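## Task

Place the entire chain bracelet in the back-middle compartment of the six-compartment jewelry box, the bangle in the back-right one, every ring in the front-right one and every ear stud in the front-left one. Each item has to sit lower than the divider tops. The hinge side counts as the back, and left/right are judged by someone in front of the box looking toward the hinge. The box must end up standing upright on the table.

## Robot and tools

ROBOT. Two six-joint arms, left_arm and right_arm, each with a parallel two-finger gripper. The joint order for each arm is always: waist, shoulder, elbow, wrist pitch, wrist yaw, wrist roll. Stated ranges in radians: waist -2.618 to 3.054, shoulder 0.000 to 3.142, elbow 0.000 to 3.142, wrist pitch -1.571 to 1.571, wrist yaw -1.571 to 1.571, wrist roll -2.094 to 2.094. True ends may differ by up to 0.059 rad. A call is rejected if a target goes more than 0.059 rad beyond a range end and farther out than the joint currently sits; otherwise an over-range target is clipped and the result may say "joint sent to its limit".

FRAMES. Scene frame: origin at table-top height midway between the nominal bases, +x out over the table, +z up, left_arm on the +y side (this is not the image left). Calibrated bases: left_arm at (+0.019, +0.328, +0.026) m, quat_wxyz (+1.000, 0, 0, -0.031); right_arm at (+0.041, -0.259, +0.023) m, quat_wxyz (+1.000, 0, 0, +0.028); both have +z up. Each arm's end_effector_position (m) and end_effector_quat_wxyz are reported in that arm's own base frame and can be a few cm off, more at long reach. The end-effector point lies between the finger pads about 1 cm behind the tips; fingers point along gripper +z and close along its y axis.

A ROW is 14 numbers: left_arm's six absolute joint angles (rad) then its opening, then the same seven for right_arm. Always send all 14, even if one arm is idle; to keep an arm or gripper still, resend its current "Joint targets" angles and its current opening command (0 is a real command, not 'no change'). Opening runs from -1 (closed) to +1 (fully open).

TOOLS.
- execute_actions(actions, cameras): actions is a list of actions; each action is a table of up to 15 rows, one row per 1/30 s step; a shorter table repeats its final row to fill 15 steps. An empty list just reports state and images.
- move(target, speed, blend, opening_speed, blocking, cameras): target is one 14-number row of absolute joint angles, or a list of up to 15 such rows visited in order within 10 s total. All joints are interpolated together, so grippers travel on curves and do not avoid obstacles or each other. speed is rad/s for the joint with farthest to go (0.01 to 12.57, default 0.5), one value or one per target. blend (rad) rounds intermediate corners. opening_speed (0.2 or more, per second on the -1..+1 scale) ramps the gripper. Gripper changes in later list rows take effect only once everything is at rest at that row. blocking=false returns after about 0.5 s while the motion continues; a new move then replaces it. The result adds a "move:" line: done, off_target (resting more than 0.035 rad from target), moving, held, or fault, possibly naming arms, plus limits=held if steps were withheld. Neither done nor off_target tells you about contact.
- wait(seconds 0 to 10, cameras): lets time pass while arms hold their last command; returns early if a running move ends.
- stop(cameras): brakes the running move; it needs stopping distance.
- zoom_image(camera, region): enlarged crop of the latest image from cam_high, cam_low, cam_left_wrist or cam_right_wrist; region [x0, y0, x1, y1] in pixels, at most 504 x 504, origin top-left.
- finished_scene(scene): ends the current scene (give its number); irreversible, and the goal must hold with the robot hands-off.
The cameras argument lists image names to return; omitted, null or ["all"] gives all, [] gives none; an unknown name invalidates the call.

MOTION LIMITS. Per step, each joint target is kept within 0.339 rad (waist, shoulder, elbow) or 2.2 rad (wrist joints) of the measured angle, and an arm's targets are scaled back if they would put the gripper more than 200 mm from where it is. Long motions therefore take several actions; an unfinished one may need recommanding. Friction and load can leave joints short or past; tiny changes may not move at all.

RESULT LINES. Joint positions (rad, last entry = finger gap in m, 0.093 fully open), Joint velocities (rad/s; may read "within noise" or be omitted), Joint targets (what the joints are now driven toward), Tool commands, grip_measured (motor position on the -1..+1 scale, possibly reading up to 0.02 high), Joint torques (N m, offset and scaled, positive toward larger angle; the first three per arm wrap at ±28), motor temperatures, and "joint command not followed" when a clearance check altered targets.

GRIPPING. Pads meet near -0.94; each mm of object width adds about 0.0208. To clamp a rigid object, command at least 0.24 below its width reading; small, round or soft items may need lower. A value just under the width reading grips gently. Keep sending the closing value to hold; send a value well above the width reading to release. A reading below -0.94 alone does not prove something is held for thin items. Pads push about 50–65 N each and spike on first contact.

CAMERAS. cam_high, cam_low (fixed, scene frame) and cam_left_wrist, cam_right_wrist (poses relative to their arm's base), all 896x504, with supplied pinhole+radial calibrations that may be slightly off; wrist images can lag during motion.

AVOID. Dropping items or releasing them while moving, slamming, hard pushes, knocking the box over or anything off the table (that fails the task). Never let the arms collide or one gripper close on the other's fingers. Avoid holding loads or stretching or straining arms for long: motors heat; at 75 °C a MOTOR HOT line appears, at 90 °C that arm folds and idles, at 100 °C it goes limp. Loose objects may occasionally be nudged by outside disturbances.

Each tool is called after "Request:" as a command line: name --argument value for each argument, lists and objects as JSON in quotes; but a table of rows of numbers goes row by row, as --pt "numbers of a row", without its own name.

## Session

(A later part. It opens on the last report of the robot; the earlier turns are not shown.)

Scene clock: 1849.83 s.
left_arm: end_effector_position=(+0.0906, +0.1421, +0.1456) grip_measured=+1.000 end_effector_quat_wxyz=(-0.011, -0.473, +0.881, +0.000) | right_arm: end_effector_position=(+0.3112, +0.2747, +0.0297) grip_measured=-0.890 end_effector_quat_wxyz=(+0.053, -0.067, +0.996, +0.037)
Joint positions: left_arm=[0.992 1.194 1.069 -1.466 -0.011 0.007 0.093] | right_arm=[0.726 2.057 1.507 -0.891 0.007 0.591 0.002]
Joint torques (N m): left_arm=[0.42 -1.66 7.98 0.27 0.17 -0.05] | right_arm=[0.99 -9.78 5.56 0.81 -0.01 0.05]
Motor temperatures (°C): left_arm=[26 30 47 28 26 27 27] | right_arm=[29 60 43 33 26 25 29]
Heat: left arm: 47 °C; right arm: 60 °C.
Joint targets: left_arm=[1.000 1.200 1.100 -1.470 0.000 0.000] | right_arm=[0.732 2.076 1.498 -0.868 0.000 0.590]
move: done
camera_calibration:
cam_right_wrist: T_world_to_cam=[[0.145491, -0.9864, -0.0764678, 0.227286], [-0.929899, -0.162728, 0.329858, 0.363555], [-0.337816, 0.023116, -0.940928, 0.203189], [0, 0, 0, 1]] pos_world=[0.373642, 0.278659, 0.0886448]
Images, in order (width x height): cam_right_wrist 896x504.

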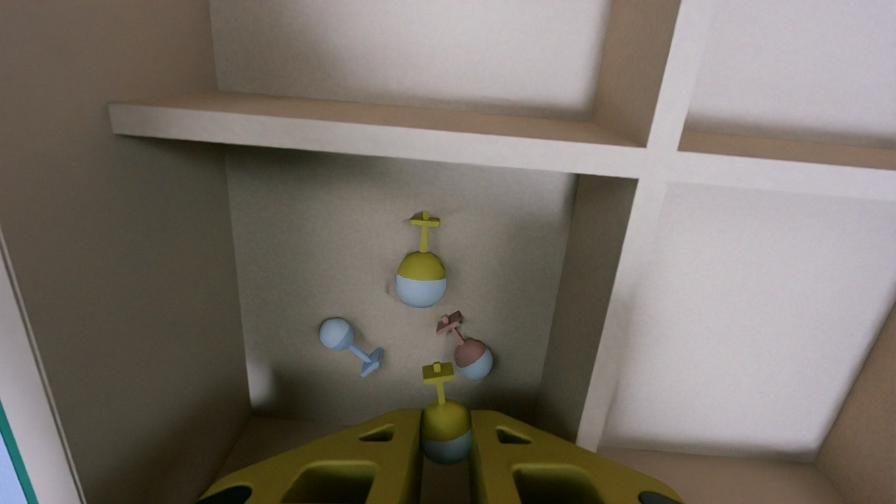

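Request:
move --pt "1.0 1.2 1.1 -1.47 0 0 1 0.732 2.086 1.478 -0.838 0 0.59 -1" --pt "1.0 1.2 1.1 -1.47 0 0 1 0.732 2.086 1.478 -0.838 0 0.59 -0.64" --speed 0.1 --opening_speed 0.4 --cameras '[]'

Request:
move --pt "1.0 1.2 1.1 -1.47 0 0 1 0.72 2.02 1.66 -1.1 0 0.59 -0.64" --pt "1.0 1.2 1.1 -1.47 0 0 1 0.3 1.7 1.6 -1.4 0 0.2 0" --pt "1.0 1.2 1.1 -1.47 0 0 1 -0.05 1.7 1.55 -1.35 0 0 0.3" --speed 0.6 --cameras '["cam_right_wrist","cam_high"]'

Request:
zoom_image --camera "cam_high" --region '[400, 100, 620, 270]'

Scene clock: 1864.43 s.
left_arm: end_effector_position=(+0.0906, +0.1421, +0.1456) grip_measured=+1.000 end_effector_quat_wxyz=(-0.011, -0.473, +0.881, +0.000) | right_arm: end_effector_position=(+0.3139, +0.2781, +0.0239) grip_measured=-0.643 end_effector_quat_wxyz=(+0.060, -0.067, +0.995, +0.045)
Joint positions: left_arm=[0.992 1.194 1.069 -1.466 -0.011 0.007 0.093] | right_arm=[0.726 2.063 1.49 -0.848 0.002 0.591 0.014]
Joint torques (N m): left_arm=[0.43 -1.65 7.98 0.27 0.16 -0.05] | right_arm=[0.99 -9.52 5.27 0.76 0.03 0.04]
Motor temperatures (°C): left_arm=[26 30 47 28 26 27 27] | right_arm=[29 59 42 32 26 25 29]
Heat: left arm: 47 °C; right arm: 59 °C.
Joint targets: left_arm=[1.000 1.200 1.100 -1.470 0.000 0.000] | right_arm=[0.732 2.086 1.478 -0.838 0.000 0.590]
move: done
No camera images: "cameras" was empty.

Scene clock: 1868.83 s.
left_arm: end_effector_position=(+0.0906, +0.1421, +0.1456) grip_measured=+1.000 end_effector_quat_wxyz=(-0.011, -0.473, +0.881, +0.000) | right_arm: end_effector_position=(+0.3202, -0.0162, +0.1535) grip_measured=+0.298 end_effector_quat_wxyz=(+0.023, +0.031, +0.999, +0.000)
Joint positions: left_arm=[0.992 1.194 1.069 -1.466 -0.011 0.007 0.093] | right_arm=[-0.05 1.716 1.559 -1.368 0 0.012 0.059]
Joint torques (N m): left_arm=[0.43 -1.65 7.98 0.28 0.16 -0.05] | right_arm=[0.54 -10.02 5.68 0.64 0.02 -0.07]
Motor temperatures (°C): left_arm=[26 30 47 28 26 27 27] | right_arm=[29 59 42 32 26 25 29]
Heat: left arm: 47 °C; right arm: 59 °C.
Joint targets: left_arm=[1.000 1.200 1.100 -1.470 0.000 0.000] | right_arm=[-0.050 1.700 1.550 -1.350 0.000 0.000]
move: done
camera_calibration:
cam_right_wrist: T_world_to_cam=[[-0.0551617, -0.998422, -0.010495, 0.00244384], [-0.91815, 0.0465906, 0.393485, 0.273667], [-0.392375, 0.0313413, -0.919271, 0.343671], [0, 0, 0, 1]] pos_world=[0.38625, -0.0210814, 0.208268]
Images, in order (width x height): cam_high 896x504, cam_right_wrist 896x504.

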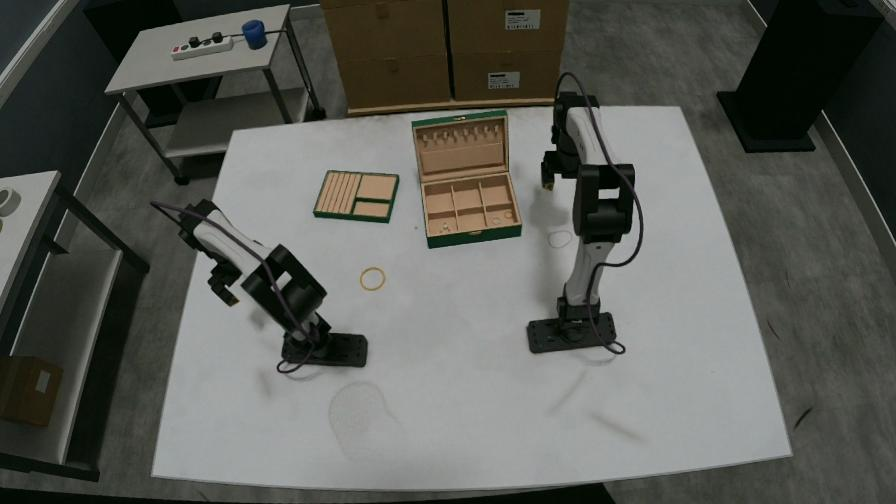

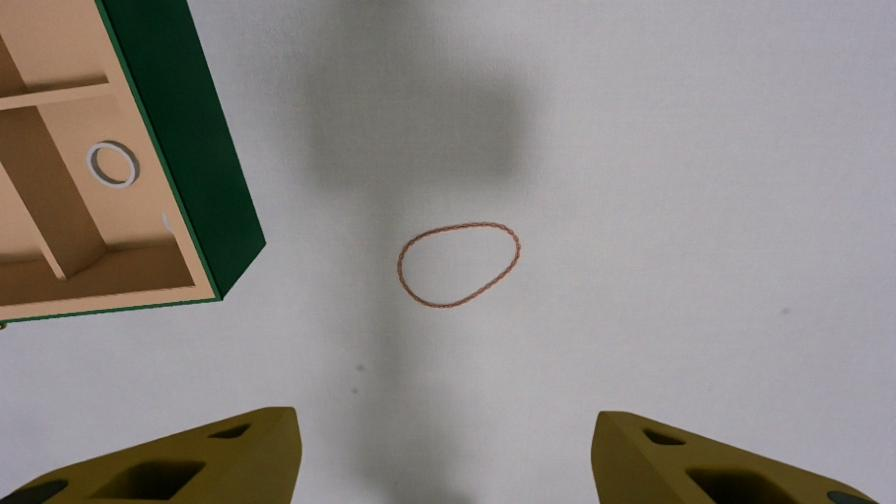

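Scaled by 2.291 from the camera's 896x504 image, which has a finer 1280x720 frame.

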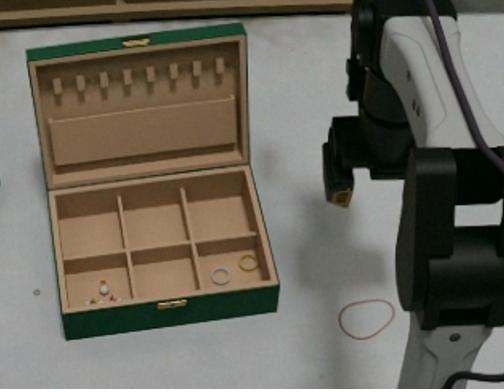

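Request:
move --pt "1.0 1.2 1.1 -1.47 0 0 1 -0.072 1.678 1.042 -0.935 0 0 0.6" --speed 0.6 --cameras '["cam_right_wrist"]'

Scene clock: 1883.83 s.
left_arm: end_effector_position=(+0.0906, +0.1421, +0.1456) grip_measured=+1.000 end_effector_quat_wxyz=(-0.011, -0.473, +0.881, +0.000) | right_arm: end_effector_position=(+0.2747, -0.0181, +0.0311) grip_measured=+0.598 end_effector_quat_wxyz=(-0.021, +0.039, +0.999, +0.001)
Joint positions: left_arm=[0.992 1.194 1.069 -1.466 -0.011 0.007 0.093] | right_arm=[-0.066 1.704 1.048 -0.958 0 0.012 0.074]
Joint torques (N m): left_arm=[0.44 -1.66 7.95 0.27 0.16 -0.04] | right_arm=[-0.08 -10.02 5.34 0.53 0.02 -0.07]
Motor temperatures (°C): left_arm=[26 30 47 28 26 27 27] | right_arm=[29 60 42 32 26 25 28]
Heat: left arm: 47 °C; right arm: 60 °C.
Joint targets: left_arm=[1.000 1.200 1.100 -1.470 0.000 0.000] | right_arm=[-0.072 1.678 1.042 -0.935 0.000 0.000]
move: done
camera_calibration:
cam_right_wrist: T_world_to_cam=[[-0.0713085, -0.997404, -0.010013, 0.0011663], [-0.879199, 0.0581101, 0.472897, 0.267155], [-0.471088, 0.0425251, -0.881061, 0.234043], [0, 0, 0, 1]] pos_world=[0.34522, -0.0243138, 0.0798811]
Images, in order (width x height): cam_right_wrist 896x504.

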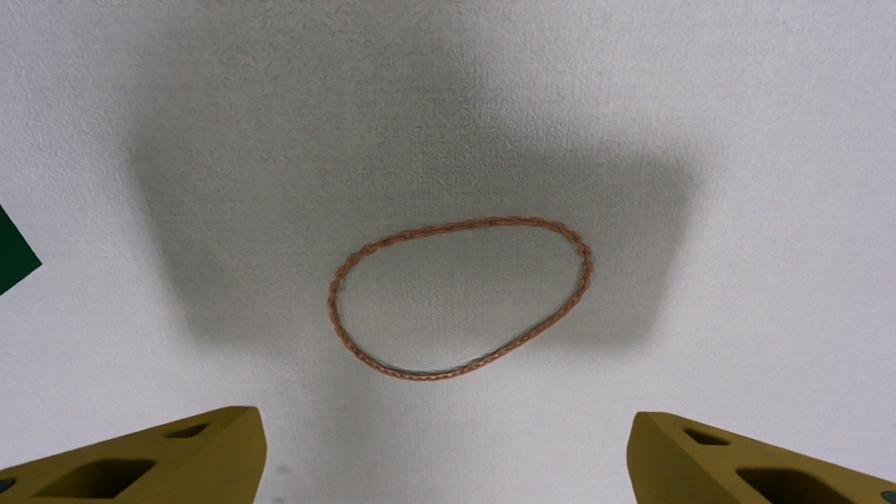

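Request:
move --pt "1.0 1.2 1.1 -1.47 0 0 1 -0.08 1.768 0.962 -0.76 0 0 0.6" --speed 0.2 --cameras '["cam_right_wrist"]'

Scene clock: 1893.43 s.
left_arm: end_effector_position=(+0.0906, +0.1421, +0.1456) grip_measured=+1.000 end_effector_quat_wxyz=(-0.011, -0.473, +0.881, +0.000) | right_arm: end_effector_position=(+0.2834, -0.0208, -0.0003) grip_measured=+0.598 end_effector_quat_wxyz=(+0.000, +0.042, +0.999, +0.000)
Joint positions: left_arm=[0.992 1.194 1.069 -1.466 -0.011 0.007 0.093] | right_arm=[-0.073 1.755 0.969 -0.784 0 0.012 0.074]
Joint torques (N m): left_arm=[0.44 -1.65 7.97 0.27 0.16 -0.05] | right_arm=[-0.08 -6.6 4.86 0.61 0.02 -0.07]
Motor temperatures (°C): left_arm=[26 30 47 28 26 27 27] | right_arm=[29 59 41 32 26 25 28]
Heat: left arm: 47 °C; right arm: 59 °C.
Joint targets: left_arm=[1.000 1.200 1.100 -1.470 0.000 0.000] | right_arm=[-0.080 1.768 0.962 -0.760 0.000 0.000]
move: done
camera_calibration:
cam_right_wrist: T_world_to_cam=[[-0.0780872, -0.996894, -0.0102488, 0.000661011], [-0.898415, 0.0659097, 0.434174, 0.295414], [-0.43215, 0.0431111, -0.900771, 0.199523], [0, 0, 0, 1]] pos_world=[0.35168, -0.0274133, 0.0514703]
Images, in order (width x height): cam_right_wrist 896x504.

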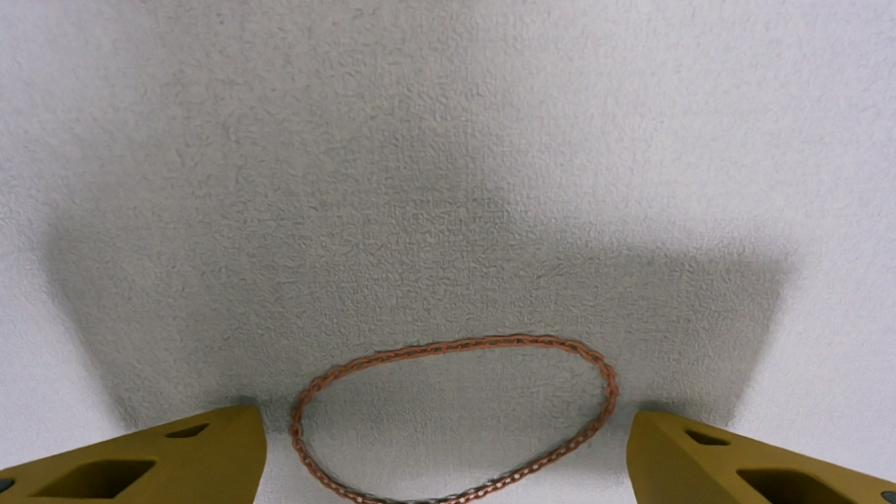

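Perfect. Press and close slowly, then lift a bit.

Request:
move --pt "1.0 1.2 1.1 -1.47 0 0 1 -0.08 1.795 0.965 -0.73 0 0 0.6" --pt "1.0 1.2 1.1 -1.47 0 0 1 -0.08 1.80 0.965 -0.725 0 0 -1" --speed 0.15 --opening_speed 0.5 --cameras '["cam_right_wrist"]'

Request:
move --target '[1.0,1.2,1.1,-1.47,0,0,1,-0.08,1.67,1.06,-0.96,0,0,-1]' --speed 0.2 --cameras '["cam_right_wrist"]'

Scene clock: 1905.50 s.
left_arm: end_effector_position=(+0.0906, +0.1421, +0.1456) grip_measured=+1.000 end_effector_quat_wxyz=(-0.011, -0.473, +0.881, +0.000) | right_arm: end_effector_position=(+0.2878, -0.0196, -0.0039) grip_measured=-0.967 end_effector_quat_wxyz=(+0.006, +0.041, +0.999, +0.005)
Joint positions: left_arm=[0.992 1.194 1.069 -1.466 -0.011 0.007 0.093] | right_arm=[-0.074 1.769 0.969 -0.76 -0.01 0.008 0]
Joint torques (N m): left_arm=[0.43 -1.65 7.98 0.27 0.16 -0.05] | right_arm=[-0.09 -4.98 5.16 0.74 0.11 -0.03]
Motor temperatures (°C): left_arm=[26 30 47 28 26 27 27] | right_arm=[29 57 41 31 26 25 28]
Heat: left arm: 47 °C; right arm: 57 °C.
Joint targets: left_arm=[1.000 1.200 1.100 -1.470 0.000 0.000] | right_arm=[-0.080 1.800 0.965 -0.725 0.000 0.000]
move: done; target 2's new numbers were sent with right_arm's wrist pitch 0.048 rad from that target
camera_calibration:
cam_right_wrist: T_world_to_cam=[[-0.0752088, -0.996962, -0.0202345, 0.00133091], [-0.903355, 0.0595266, 0.424743, 0.302051], [-0.422248, 0.0502233, -0.905088, 0.195353], [0, 0, 0, 1]] pos_world=[0.355447, -0.0264645, 0.0485448]
Images, in order (width x height): cam_right_wrist 896x504.

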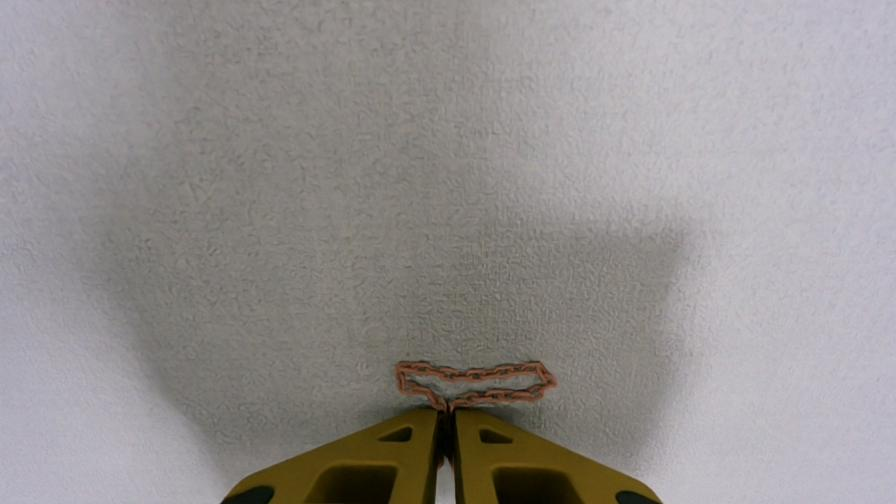

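Scene clock: 1907.30 s.
left_arm: end_effector_position=(+0.0906, +0.1421, +0.1456) grip_measured=+1.000 end_effector_quat_wxyz=(-0.011, -0.473, +0.881, +0.000) | right_arm: end_effector_position=(+0.2765, -0.0192, +0.0323) grip_measured=-0.973 end_effector_quat_wxyz=(-0.013, +0.041, +0.999, +0.004)
Joint positions: left_arm=[0.992 1.194 1.069 -1.466 -0.011 0.007 0.093] | right_arm=[-0.074 1.693 1.041 -0.945 -0.007 0.008 0]
Joint torques (N m): left_arm=[0.43 -1.66 7.98 0.27 0.16 -0.05] | right_arm=[-0.06 -9.72 7.71 0.14 0.1 -0.04]
Motor temperatures (°C): left_arm=[26 30 47 28 26 27 27] | right_arm=[29 57 41 31 26 25 28]
Heat: left arm: 47 °C; right arm: 57 °C.
Joint targets: left_arm=[1.000 1.200 1.100 -1.470 0.000 0.000] | right_arm=[-0.080 1.670 1.060 -0.960 0.000 0.000]
move: done
camera_calibration:
cam_right_wrist: T_world_to_cam=[[-0.0758942, -0.996963, -0.0174545, 0.00171137], [-0.887132, 0.0595206, 0.457662, 0.270886], [-0.455234, 0.0502183, -0.888955, 0.231935], [0, 0, 0, 1]] pos_world=[0.346026, -0.0260645, 0.0822354]
Images, in order (width x height): cam_right_wrist 896x504.

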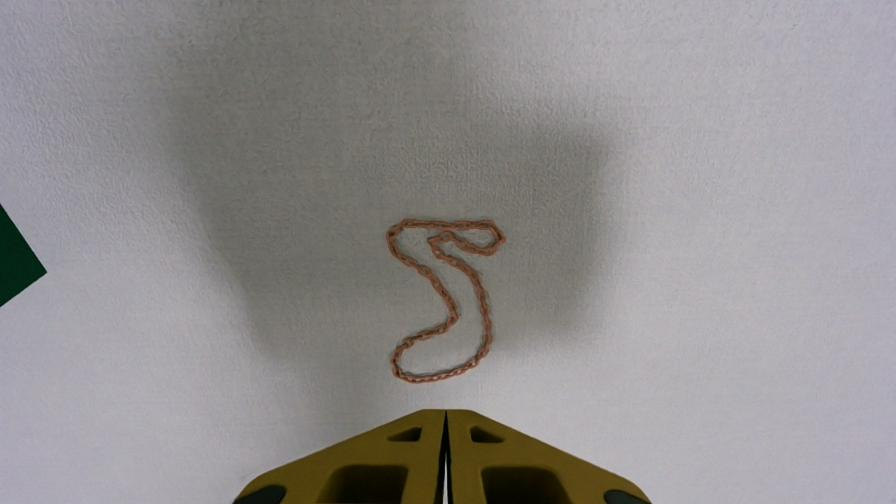

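Request:
move --pt "1.0 1.2 1.1 -1.47 0 0 1 -0.074 1.70 1.06 -0.94 0 1.57 0.55" --pt "1.0 1.2 1.1 -1.47 0 0 1 -0.074 1.772 0.965 -0.757 0 1.57 0.55" --speed 0.4 --cameras '["cam_right_wrist"]'

Scene clock: 1918.50 s.
left_arm: end_effector_position=(+0.0906, +0.1421, +0.1456) grip_measured=+1.000 end_effector_quat_wxyz=(-0.011, -0.473, +0.881, +0.000) | right_arm: end_effector_position=(+0.2855, -0.0198, -0.0009) grip_measured=+0.548 end_effector_quat_wxyz=(-0.001, +0.727, +0.686, +0.004)
Joint positions: left_arm=[0.992 1.194 1.069 -1.466 -0.011 0.007 0.093] | right_arm=[-0.074 1.76 0.973 -0.779 -0.007 1.555 0.071]
Joint torques (N m): left_arm=[0.43 -1.65 7.98 0.27 0.16 -0.05] | right_arm=[0.44 -6.68 4.81 0.47 0.14 0.22]
Motor temperatures (°C): left_arm=[26 30 47 28 26 27 27] | right_arm=[29 56 41 31 26 25 28]
Heat: left arm: 47 °C; right arm: 56 °C.
Joint targets: left_arm=[1.000 1.200 1.100 -1.470 0.000 0.000] | right_arm=[-0.074 1.772 0.965 -0.757 0.000 1.570]
move: done
camera_calibration:
cam_right_wrist: T_world_to_cam=[[-0.998577, 0.0512102, -0.0149101, 0.285341], [0.0393969, 0.896629, 0.441027, 0.0462441], [0.0359539, 0.439812, -0.89737, 0.0740264], [0, 0, 0, 1]] pos_world=[0.280452, -0.0886339, 0.0502886]
Images, in order (width x height): cam_right_wrist 896x504.

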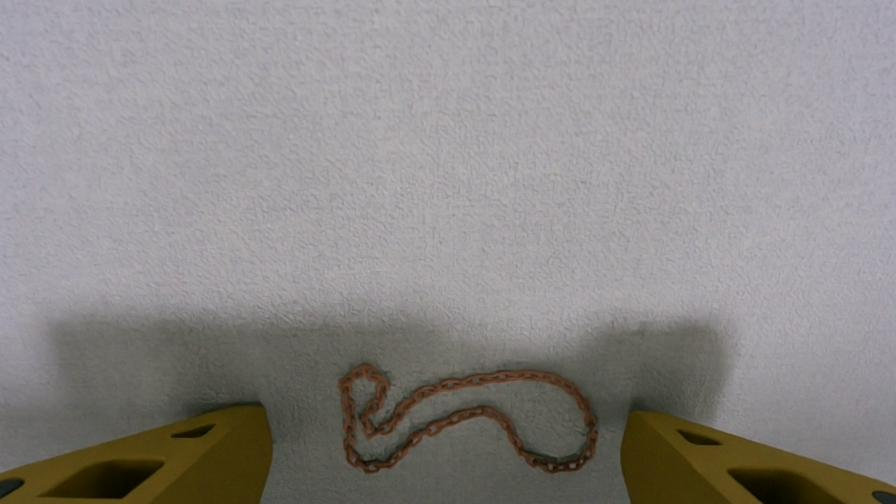

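Request:
move --pt "1.0 1.2 1.1 -1.47 0 0 1 -0.074 1.80 0.966 -0.725 0 1.57 0.55" --pt "1.0 1.2 1.1 -1.47 0 0 1 -0.074 1.805 0.966 -0.72 0 1.57 -1" --speed 0.15 --opening_speed 0.5 --cameras '["cam_right_wrist"]'

Request:
move --target '[1.0,1.2,1.1,-1.47,0,0,1,-0.074,1.67,1.07,-0.97,0,1.57,-1]' --speed 0.15 --cameras '["cam_right_wrist"]'

Scene clock: 1929.67 s.
left_arm: end_effector_position=(+0.0906, +0.1421, +0.1456) grip_measured=+1.000 end_effector_quat_wxyz=(-0.011, -0.473, +0.881, +0.000) | right_arm: end_effector_position=(+0.3001, -0.0209, -0.0032) grip_measured=-0.963 end_effector_quat_wxyz=(+0.020, +0.727, +0.686, +0.023)
Joint positions: left_arm=[0.992 1.194 1.069 -1.466 -0.011 0.007 0.093] | right_arm=[-0.074 1.77 0.973 -0.713 -0.007 1.556 0]
Joint torques (N m): left_arm=[0.44 -1.65 7.97 0.27 0.16 -0.04] | right_arm=[0.44 -4.7 4.98 0.34 0.17 0.2]
Motor temperatures (°C): left_arm=[26 30 47 28 26 27 27] | right_arm=[29 55 41 31 26 25 28]
Heat: left arm: 47 °C; right arm: 55 °C.
Joint targets: left_arm=[1.000 1.200 1.100 -1.470 0.000 0.000] | right_arm=[-0.074 1.805 0.966 -0.720 0.000 1.570]
move: done; target 2's new numbers were sent with right_arm's wrist pitch 0.051 rad from that target
camera_calibration:
cam_right_wrist: T_world_to_cam=[[-0.996195, 0.0518367, -0.0700625, 0.299177], [0.0158816, 0.898404, 0.438882, 0.0547557], [0.0856947, 0.436099, -0.895809, 0.0569996], [0, 0, 0, 1]] pos_world=[0.292285, -0.0895586, 0.0479905]
Images, in order (width x height): cam_right_wrist 896x504.

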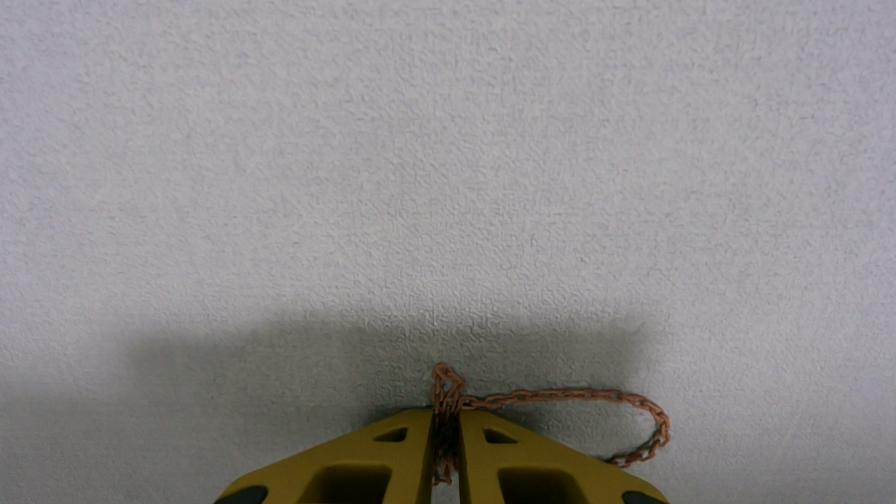

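Scene clock: 1931.90 s.
left_arm: end_effector_position=(+0.0906, +0.1421, +0.1456) grip_measured=+1.000 end_effector_quat_wxyz=(-0.011, -0.473, +0.881, +0.000) | right_arm: end_effector_position=(+0.2779, -0.0193, +0.0345) grip_measured=-0.969 end_effector_quat_wxyz=(-0.011, +0.727, +0.686, -0.006)
Joint positions: left_arm=[0.992 1.194 1.069 -1.466 -0.011 0.007 0.093] | right_arm=[-0.074 1.693 1.051 -0.953 -0.007 1.556 0]
Joint torques (N m): left_arm=[0.43 -1.65 7.97 0.27 0.16 -0.05] | right_arm=[0.44 -9.72 7.68 0.07 0.14 0.2]
Motor temperatures (°C): left_arm=[26 30 47 28 26 27 27] | right_arm=[29 55 41 31 26 25 28]
Heat: left arm: 47 °C; right arm: 55 °C.
Joint targets: left_arm=[1.000 1.200 1.100 -1.470 0.000 0.000] | right_arm=[-0.074 1.670 1.070 -0.970 0.000 1.570]
move: done
camera_calibration:
cam_right_wrist: T_world_to_cam=[[-0.998551, 0.0520248, 0.0137763, 0.277293], [0.0527574, 0.895694, 0.44153, 0.0267125], [0.0106312, 0.441617, -0.897141, 0.112924], [0, 0, 0, 1]] pos_world=[0.274282, -0.0882216, 0.0856945]
Images, in order (width x height): cam_right_wrist 896x504.

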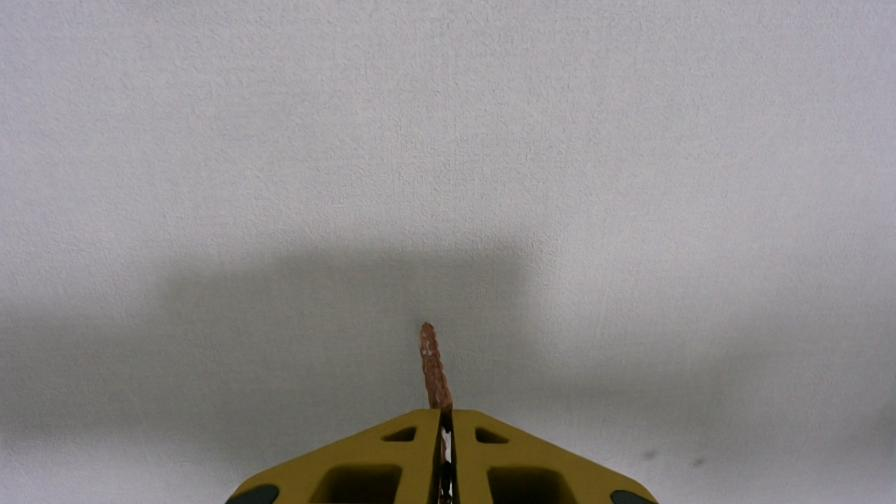

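Request:
move --pt "1.0 1.2 1.1 -1.47 0 0 1 -0.05 1.45 1.4 -1.3 0 1.2 -1" --pt "1.0 1.2 1.1 -1.47 0 0 1 0.3 1.55 1.35 -0.8 0 0.4 -1" --pt "1.0 1.2 1.1 -1.47 0 0 1 0.495 1.75 1.26 -0.39 0 0 -1" --speed 0.5 --blend 0.1 --cameras '["cam_right_wrist","cam_low"]'

Scene clock: 1947.67 s.
left_arm: end_effector_position=(+0.0906, +0.1421, +0.1456) grip_measured=+1.000 end_effector_quat_wxyz=(-0.011, -0.473, +0.881, +0.000) | right_arm: end_effector_position=(+0.4069, +0.2201, +0.1277) grip_measured=-0.969 end_effector_quat_wxyz=(+0.323, -0.226, +0.915, +0.087)
Joint positions: left_arm=[0.992 1.194 1.069 -1.466 -0.011 0.007 0.093] | right_arm=[0.494 1.739 1.267 -0.417 -0.006 0.012 0]
Joint torques (N m): left_arm=[0.42 -1.66 7.97 0.27 0.16 -0.05] | right_arm=[0.59 -8.66 6.82 1.95 0.09 -0.08]
Motor temperatures (°C): left_arm=[26 30 47 28 26 27 27] | right_arm=[29 56 43 31 26 25 28]
Heat: left arm: 47 °C; right arm: 56 °C.
Joint targets: left_arm=[1.000 1.200 1.100 -1.470 0.000 0.000] | right_arm=[0.495 1.750 1.260 -0.390 0.000 0.000]
move: done
camera_calibration:
cam_right_wrist: T_world_to_cam=[[0.479439, -0.877424, -0.0162822, -0.000565533], [-0.855696, -0.463287, -0.230543, 0.518826], [0.19474, 0.124464, -0.972926, 0.0940364], [0, 0, 0, 1]] pos_world=[0.425916, 0.228165, 0.211093]
Images, in order (width x height): cam_low 896x504, cam_right_wrist 896x504.

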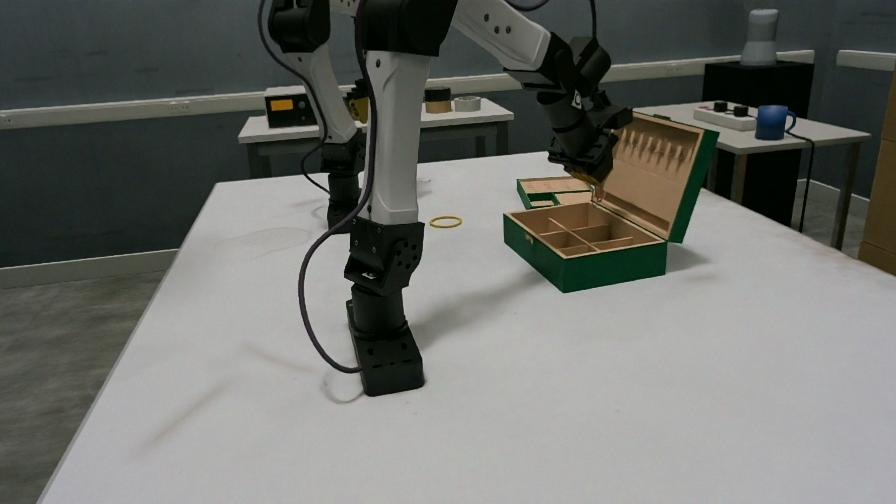

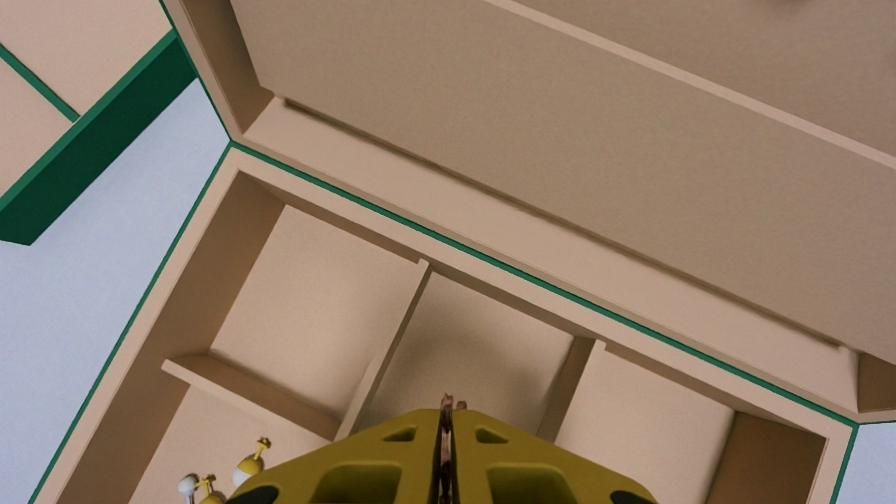

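Request:
move --pt "1.0 1.2 1.1 -1.47 0 0 1 0.488 1.887 1.048 -0.045 0 0 -1" --speed 0.25 --cameras '["cam_right_wrist"]'

Scene clock: 1955.07 s.
left_arm: end_effector_position=(+0.0906, +0.1421, +0.1456) grip_measured=+1.000 end_effector_quat_wxyz=(-0.011, -0.473, +0.881, +0.000) | right_arm: end_effector_position=(+0.4062, +0.2197, +0.0389) grip_measured=-0.969 end_effector_quat_wxyz=(+0.321, -0.227, +0.916, +0.086)
Joint positions: left_arm=[0.992 1.194 1.069 -1.466 -0.011 0.007 0.093] | right_arm=[0.494 1.873 1.056 -0.076 -0.006 0.01 0]
Joint torques (N m): left_arm=[0.43 -1.65 7.97 0.27 0.16 -0.05] | right_arm=[-0.02 -8.79 5.96 1.97 0.08 -0.06]
Motor temperatures (°C): left_arm=[26 30 47 28 26 27 27] | right_arm=[29 56 42 33 26 25 28]
Heat: left arm: 47 °C; right arm: 56 °C.
Joint targets: left_arm=[1.000 1.200 1.100 -1.470 0.000 0.000] | right_arm=[0.488 1.887 1.048 -0.045 0.000 0.000]
move: done
camera_calibration:
cam_right_wrist: T_world_to_cam=[[0.480184, -0.877038, -0.0151155, -0.00250913], [-0.856199, -0.464891, -0.225387, 0.497966], [0.190646, 0.121169, -0.974152, 0.0103533], [0, 0, 0, 1]] pos_world=[0.42559, 0.228045, 0.122283]
Images, in order (width x height): cam_right_wrist 896x504.

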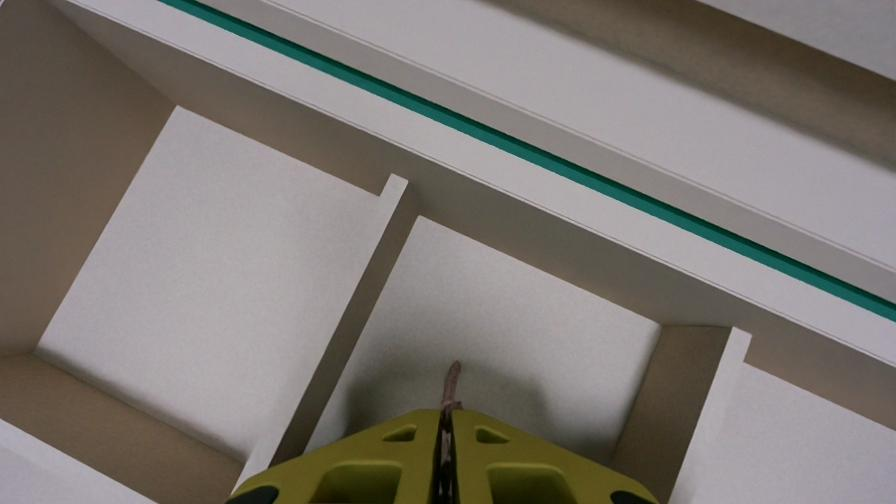

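Request:
move --pt "1.0 1.2 1.1 -1.47 0 0 1 0.478 1.925 1.085 -0.03 0 0 -1" --pt "1.0 1.2 1.1 -1.47 0 0 1 0.478 1.925 1.085 -0.03 0 0 -0.55" --speed 0.2 --opening_speed 0.5 --cameras '["cam_right_wrist"]'

Request:
move --pt "1.0 1.2 1.1 -1.47 0 0 1 0.478 1.75 1.26 -0.38 0 0 -0.55" --pt "1.0 1.2 1.1 -1.47 0 0 1 0.45 1.4 1.2 -0.85 0 0 -0.3" --speed 0.4 --cameras '["cam_right_wrist"]'

Scene clock: 1970.53 s.
left_arm: end_effector_position=(+0.0906, +0.1421, +0.1456) grip_measured=+1.000 end_effector_quat_wxyz=(-0.011, -0.473, +0.881, +0.000) | right_arm: end_effector_position=(+0.4138, +0.2187, +0.0320) grip_measured=-0.553 end_effector_quat_wxyz=(+0.323, -0.222, +0.916, +0.084)
Joint positions: left_arm=[0.992 1.194 1.069 -1.466 -0.011 0.007 0.093] | right_arm=[0.484 1.907 1.068 -0.05 -0.006 0.01 0.019]
Joint torques (N m): left_arm=[0.43 -1.65 7.98 0.27 0.16 -0.05] | right_arm=[-0.05 -8.7 8.28 1.89 0.08 -0.06]
Motor temperatures (°C): left_arm=[26 30 47 28 26 27 27] | right_arm=[29 57 42 34 26 25 28]
Heat: left arm: 47 °C; right arm: 57 °C.
Joint targets: left_arm=[1.000 1.200 1.100 -1.470 0.000 0.000] | right_arm=[0.478 1.925 1.085 -0.030 0.000 0.000]
move: done
camera_calibration:
cam_right_wrist: T_world_to_cam=[[0.47187, -0.881549, -0.014517, -0.00277488], [-0.859689, -0.456391, -0.229439, 0.50222], [0.195636, 0.120745, -0.973215, 0.000207721], [0, 0, 0, 1]] pos_world=[0.433022, 0.226738, 0.115391]
Images, in order (width x height): cam_right_wrist 896x504.

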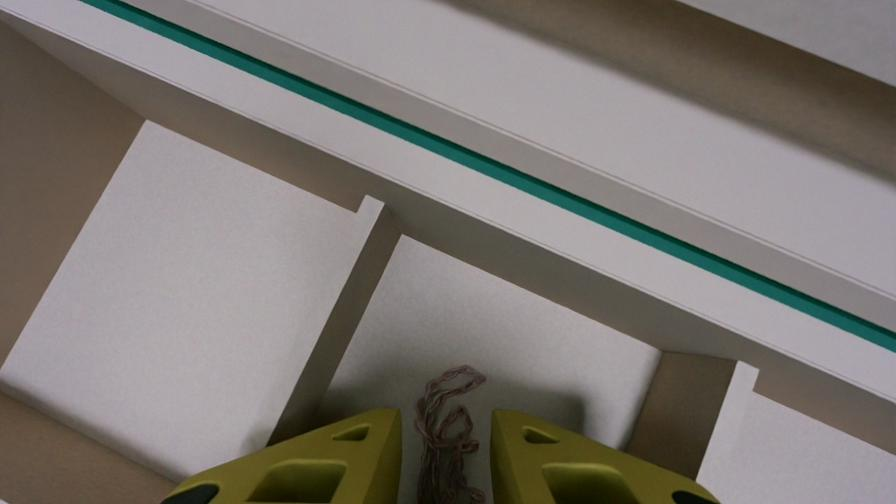

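Scene clock: 1973.87 s.
left_arm: end_effector_position=(+0.0906, +0.1421, +0.1456) grip_measured=+1.000 end_effector_quat_wxyz=(-0.011, -0.473, +0.881, +0.000) | right_arm: end_effector_position=(+0.3177, +0.1571, +0.1747) grip_measured=-0.302 end_effector_quat_wxyz=(+0.256, -0.214, +0.941, +0.063)
Joint positions: left_arm=[0.992 1.194 1.069 -1.466 -0.011 0.007 0.093] | right_arm=[0.457 1.416 1.212 -0.834 -0.005 0.01 0.031]
Joint torques (N m): left_arm=[0.43 -1.65 7.97 0.27 0.16 -0.04] | right_arm=[-0.06 -7.83 6.35 1.26 0.08 -0.06]
Motor temperatures (°C): left_arm=[26 30 47 28 26 27 27] | right_arm=[29 57 42 34 26 25 28]
Heat: left arm: 47 °C; right arm: 57 °C.
Joint targets: left_arm=[1.000 1.200 1.100 -1.470 0.000 0.000] | right_arm=[0.450 1.400 1.200 -0.850 0.000 0.000]
move: done
camera_calibration:
cam_right_wrist: T_world_to_cam=[[0.445327, -0.895239, -0.0151812, 0.00109592], [-0.892815, -0.442714, -0.082974, 0.406952], [0.0675607, 0.0505046, -0.996436, 0.221181], [0, 0, 0, 1]] pos_world=[0.347902, 0.169974, 0.254176]
Images, in order (width x height): cam_right_wrist 896x504.

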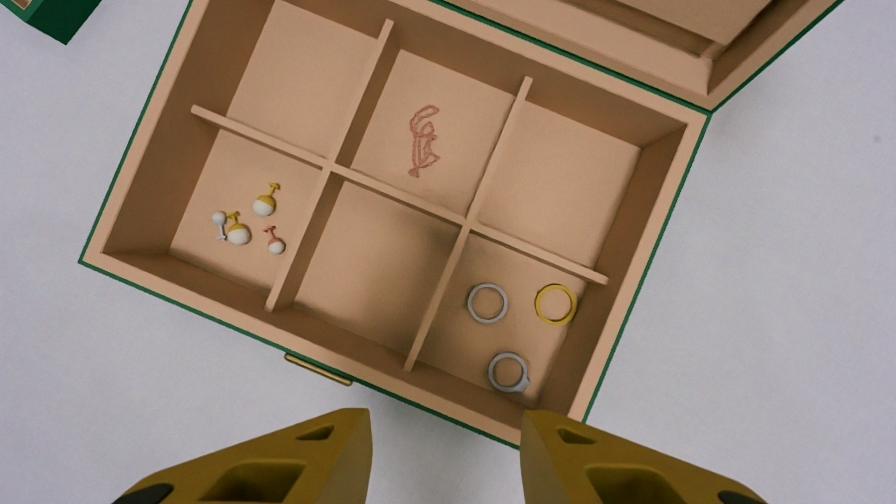

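Request:
move --pt "1.0 1.2 1.1 -1.47 0 0 1 0.8 1.5 1.4 -0.8 0 0 0" --pt "1.0 1.2 1.1 -1.47 0 0 1 1.2 1.875 1.45 -0.65 0 0 0" --speed 0.7 --blend 0.1 --cameras '["cam_right_wrist","cam_high"]'

Scene clock: 1991.70 s.
left_arm: end_effector_position=(+0.0906, +0.1421, +0.1456) grip_measured=+1.000 end_effector_quat_wxyz=(-0.011, -0.473, +0.881, +0.000) | right_arm: end_effector_position=(+0.1603, +0.4219, +0.0975) grip_measured=-0.002 end_effector_quat_wxyz=(+0.185, -0.549, +0.805, +0.129)
Joint positions: left_arm=[0.992 1.194 1.069 -1.466 -0.011 0.007 0.093] | right_arm=[1.207 1.869 1.427 -0.674 -0.001 0.01 0.045]
Joint torques (N m): left_arm=[0.43 -1.66 7.97 0.27 0.16 -0.05] | right_arm=[-0.16 -10.09 9.37 1.55 0.04 -0.05]
Motor temperatures (°C): left_arm=[26 30 47 28 26 27 27] | right_arm=[29 55 42 33 26 25 28]
Heat: left arm: 47 °C; right arm: 55 °C.
Joint targets: left_arm=[1.000 1.200 1.100 -1.470 0.000 0.000] | right_arm=[1.200 1.875 1.450 -0.650 0.000 0.000]
move: done
camera_calibration:
cam_right_wrist: T_world_to_cam=[[0.935297, -0.35367, -0.0117168, -0.000308154], [-0.353747, -0.935326, -0.00529169, 0.491037], [-0.00908751, 0.00909408, -0.999917, 0.171539], [0, 0, 0, 1]] pos_world=[0.17555, 0.45761, 0.17412]
Images, in order (width x height): cam_high 896x504, cam_right_wrist 896x504.

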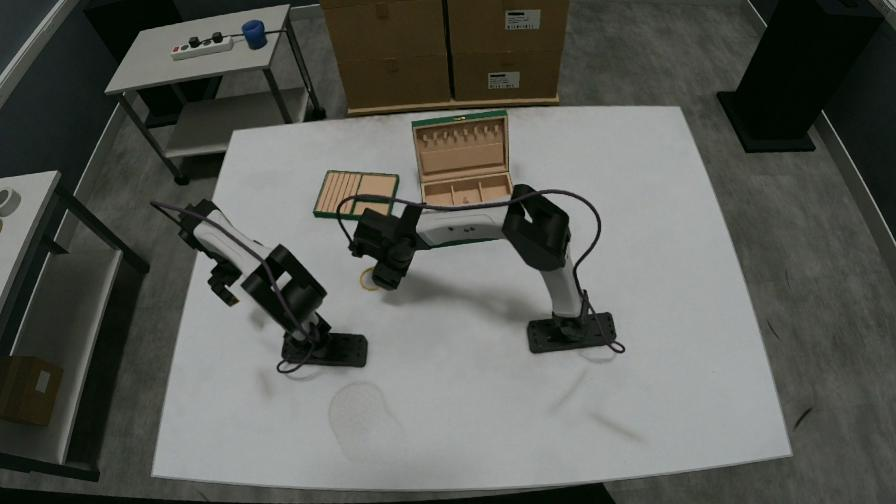

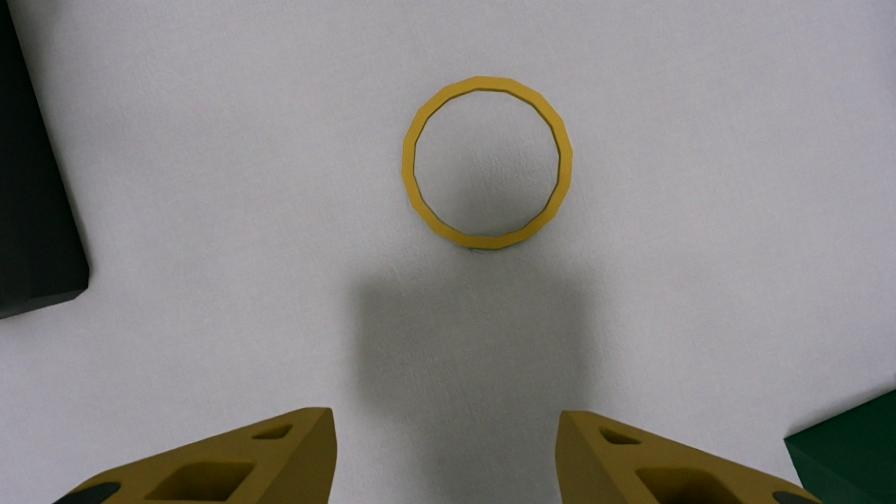

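Request:
move --pt "1.0 1.2 1.1 -1.47 0 0 1 1.246 2.168 1.64 -0.56 0 0 -0.2" --speed 0.4 --cameras '["cam_right_wrist"]'

Scene clock: 2017.30 s.
left_arm: end_effector_position=(+0.0906, +0.1421, +0.1456) grip_measured=+1.000 end_effector_quat_wxyz=(-0.011, -0.473, +0.881, +0.000) | right_arm: end_effector_position=(+0.1659, +0.4844, +0.0421) grip_measured=-0.198 end_effector_quat_wxyz=(+0.181, -0.563, +0.796, +0.131)
Joint positions: left_arm=[0.992 1.194 1.069 -1.466 -0.011 0.007 0.093] | right_arm=[1.241 2.153 1.617 -0.585 -0.001 0.01 0.036]
Joint torques (N m): left_arm=[0.44 -1.66 7.97 0.27 0.16 -0.05] | right_arm=[0.95 -11.67 9.22 1.55 0.05 -0.05]
Motor temperatures (°C): left_arm=[26 30 47 28 26 27 27] | right_arm=[29 59 45 33 26 25 28]
Heat: left arm: 47 °C; right arm: 59 °C.
Joint targets: left_arm=[1.000 1.200 1.100 -1.470 0.000 0.000] | right_arm=[1.246 2.168 1.640 -0.560 0.000 0.000]
move: done
camera_calibration:
cam_right_wrist: T_world_to_cam=[[0.946632, -0.32211, -0.0115564, -0.00123348], [-0.322136, -0.946693, -0.000346617, 0.55125], [-0.0108287, 0.00405084, -0.999933, 0.118349], [0, 0, 0, 1]] pos_world=[0.180027, 0.520988, 0.118518]
Images, in order (width x height): cam_right_wrist 896x504.

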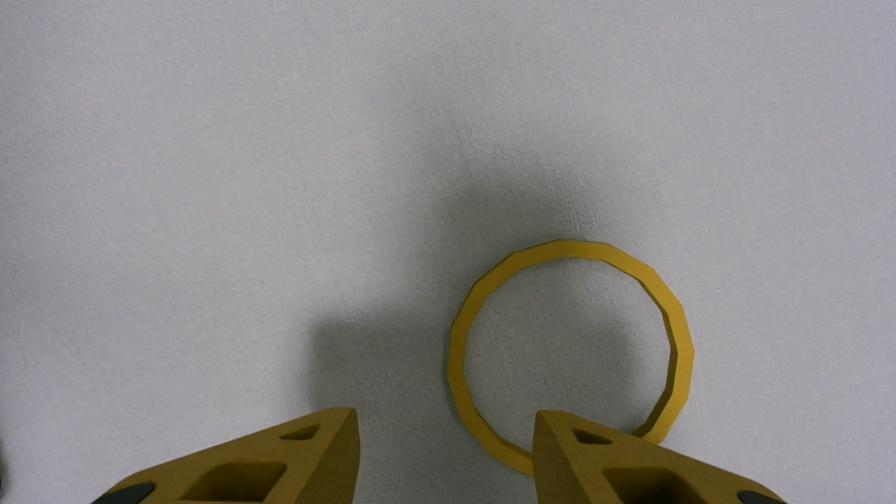

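Request:
move --pt "1.0 1.2 1.1 -1.47 0 0 1 1.234 2.222 1.53 -0.425 0 0 -0.2" --speed 0.2 --cameras '["cam_right_wrist"]'

Scene clock: 2025.93 s.
left_arm: end_effector_position=(+0.0906, +0.1421, +0.1456) grip_measured=+1.000 end_effector_quat_wxyz=(-0.011, -0.473, +0.881, +0.000) | right_arm: end_effector_position=(+0.1667, +0.4869, +0.0092) grip_measured=-0.198 end_effector_quat_wxyz=(+0.187, -0.562, +0.794, +0.135)
Joint positions: left_arm=[0.992 1.194 1.069 -1.466 -0.011 0.007 0.093] | right_arm=[1.241 2.198 1.544 -0.451 -0.001 0.01 0.036]
Joint torques (N m): left_arm=[0.43 -1.65 7.97 0.27 0.16 -0.04] | right_arm=[-0.09 -10.91 5.59 1.58 0.04 -0.05]
Motor temperatures (°C): left_arm=[26 30 47 28 26 27 27] | right_arm=[29 60 46 33 26 25 28]
Heat: left arm: 47 °C; right arm: 60 °C.
Joint targets: left_arm=[1.000 1.200 1.100 -1.470 0.000 0.000] | right_arm=[1.234 2.222 1.530 -0.425 0.000 0.000]
move: done
camera_calibration:
cam_right_wrist: T_world_to_cam=[[0.946679, -0.32197, -0.0115895, -0.00164559], [-0.322126, -0.946562, -0.0159693, 0.553976], [-0.00582856, 0.0188511, -0.999805, 0.0774129], [0, 0, 0, 1]] pos_world=[0.180459, 0.522384, 0.0862254]
Images, in order (width x height): cam_right_wrist 896x504.

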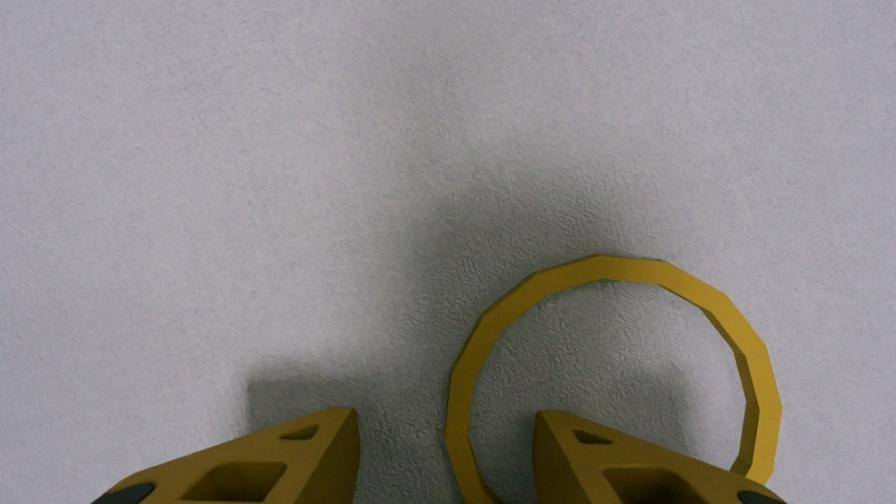

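Request:
move --pt "1.0 1.2 1.1 -1.47 0 0 1 1.236 2.238 1.53 -0.405 0 0 -0.2" --pt "1.0 1.2 1.1 -1.47 0 0 1 1.236 2.238 1.53 -0.405 0 0 -1" --speed 0.15 --opening_speed 0.5 --cameras '["cam_right_wrist"]'

Request:
move --target '[1.0,1.2,1.1,-1.47,0,0,1,1.236,2.12,1.70,-0.65,0,0,-1]' --speed 0.3 --cameras '["cam_right_wrist"]'

Scene clock: 2036.20 s.
left_arm: end_effector_position=(+0.0906, +0.1421, +0.1456) grip_measured=+1.000 end_effector_quat_wxyz=(-0.011, -0.473, +0.881, +0.000) | right_arm: end_effector_position=(+0.1690, +0.4941, +0.0097) grip_measured=-0.965 end_effector_quat_wxyz=(+0.199, -0.560, +0.791, +0.145)
Joint positions: left_arm=[0.992 1.194 1.069 -1.466 -0.011 0.007 0.093] | right_arm=[1.241 2.205 1.543 -0.412 -0.002 0.01 0]
Joint velocities: left_arm=[within noise] | right_arm=[-0.017 -0.007 -0.007 0.037 0.154 -0.037 0]
Joint torques (N m): left_arm=[0.44 -1.65 7.97 0.27 0.16 -0.05] | right_arm=[0.09 -10.22 5.6 1.44 0.04 -0.04]
Motor temperatures (°C): left_arm=[26 30 47 28 26 27 27] | right_arm=[29 60 45 33 26 25 28]
Heat: left arm: 47 °C; right arm: 60 °C.
Joint targets: left_arm=[1.000 1.200 1.100 -1.470 0.000 0.000] | right_arm=[1.236 2.238 1.530 -0.405 0.000 0.000]
move: done; target 2's new numbers were sent with right_arm's shoulder 0.037 rad from that target
camera_calibration:
cam_right_wrist: T_world_to_cam=[[0.946928, -0.321215, -0.0121655, -0.00192108], [-0.321424, -0.945756, -0.0472463, 0.561336], [0.00367062, 0.0486491, -0.998809, 0.0615211], [0, 0, 0, 1]] pos_world=[0.18202, 0.527277, 0.0879454]
Images, in order (width x height): cam_right_wrist 896x504.

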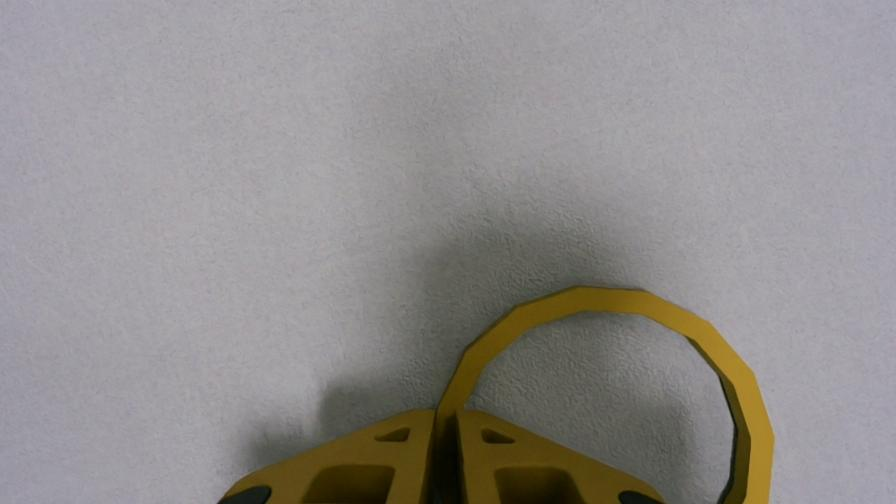

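Scene clock: 2037.77 s.
left_arm: end_effector_position=(+0.0906, +0.1421, +0.1456) grip_measured=+1.000 end_effector_quat_wxyz=(-0.011, -0.473, +0.881, +0.000) | right_arm: end_effector_position=(+0.1678, +0.4906, +0.0599) grip_measured=-0.965 end_effector_quat_wxyz=(+0.185, -0.562, +0.795, +0.135)
Joint positions: left_arm=[0.992 1.194 1.069 -1.466 -0.011 0.007 0.093] | right_arm=[1.241 2.151 1.681 -0.639 -0.002 0.01 0]
Joint torques (N m): left_arm=[0.43 -1.65 7.97 0.27 0.16 -0.05] | right_arm=[0.09 -16.14 8.96 1.18 0.04 -0.05]
Motor temperatures (°C): left_arm=[26 30 47 28 26 27 27] | right_arm=[29 61 45 33 26 25 28]
Heat: left arm: 47 °C; right arm: 61 °C.
Joint targets: left_arm=[1.000 1.200 1.100 -1.470 0.000 0.000] | right_arm=[1.236 2.120 1.700 -0.650 0.000 0.000]
move: done
camera_calibration:
cam_right_wrist: T_world_to_cam=[[0.946763, -0.321699, -0.0121964, -0.00110607], [-0.321842, -0.946711, -0.0124903, 0.558422], [-0.00752839, 0.0157506, -0.999848, 0.129782], [0, 0, 0, 1]] pos_world=[0.181748, 0.526264, 0.136723]
Images, in order (width x height): cam_right_wrist 896x504.

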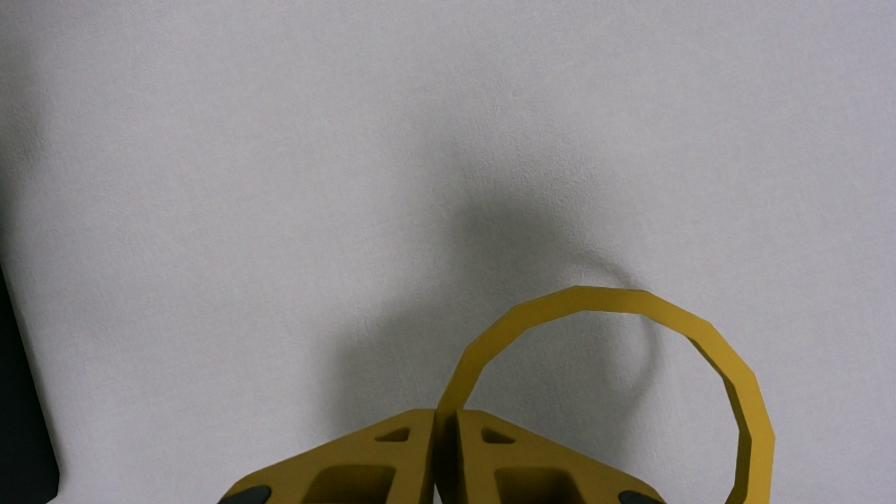

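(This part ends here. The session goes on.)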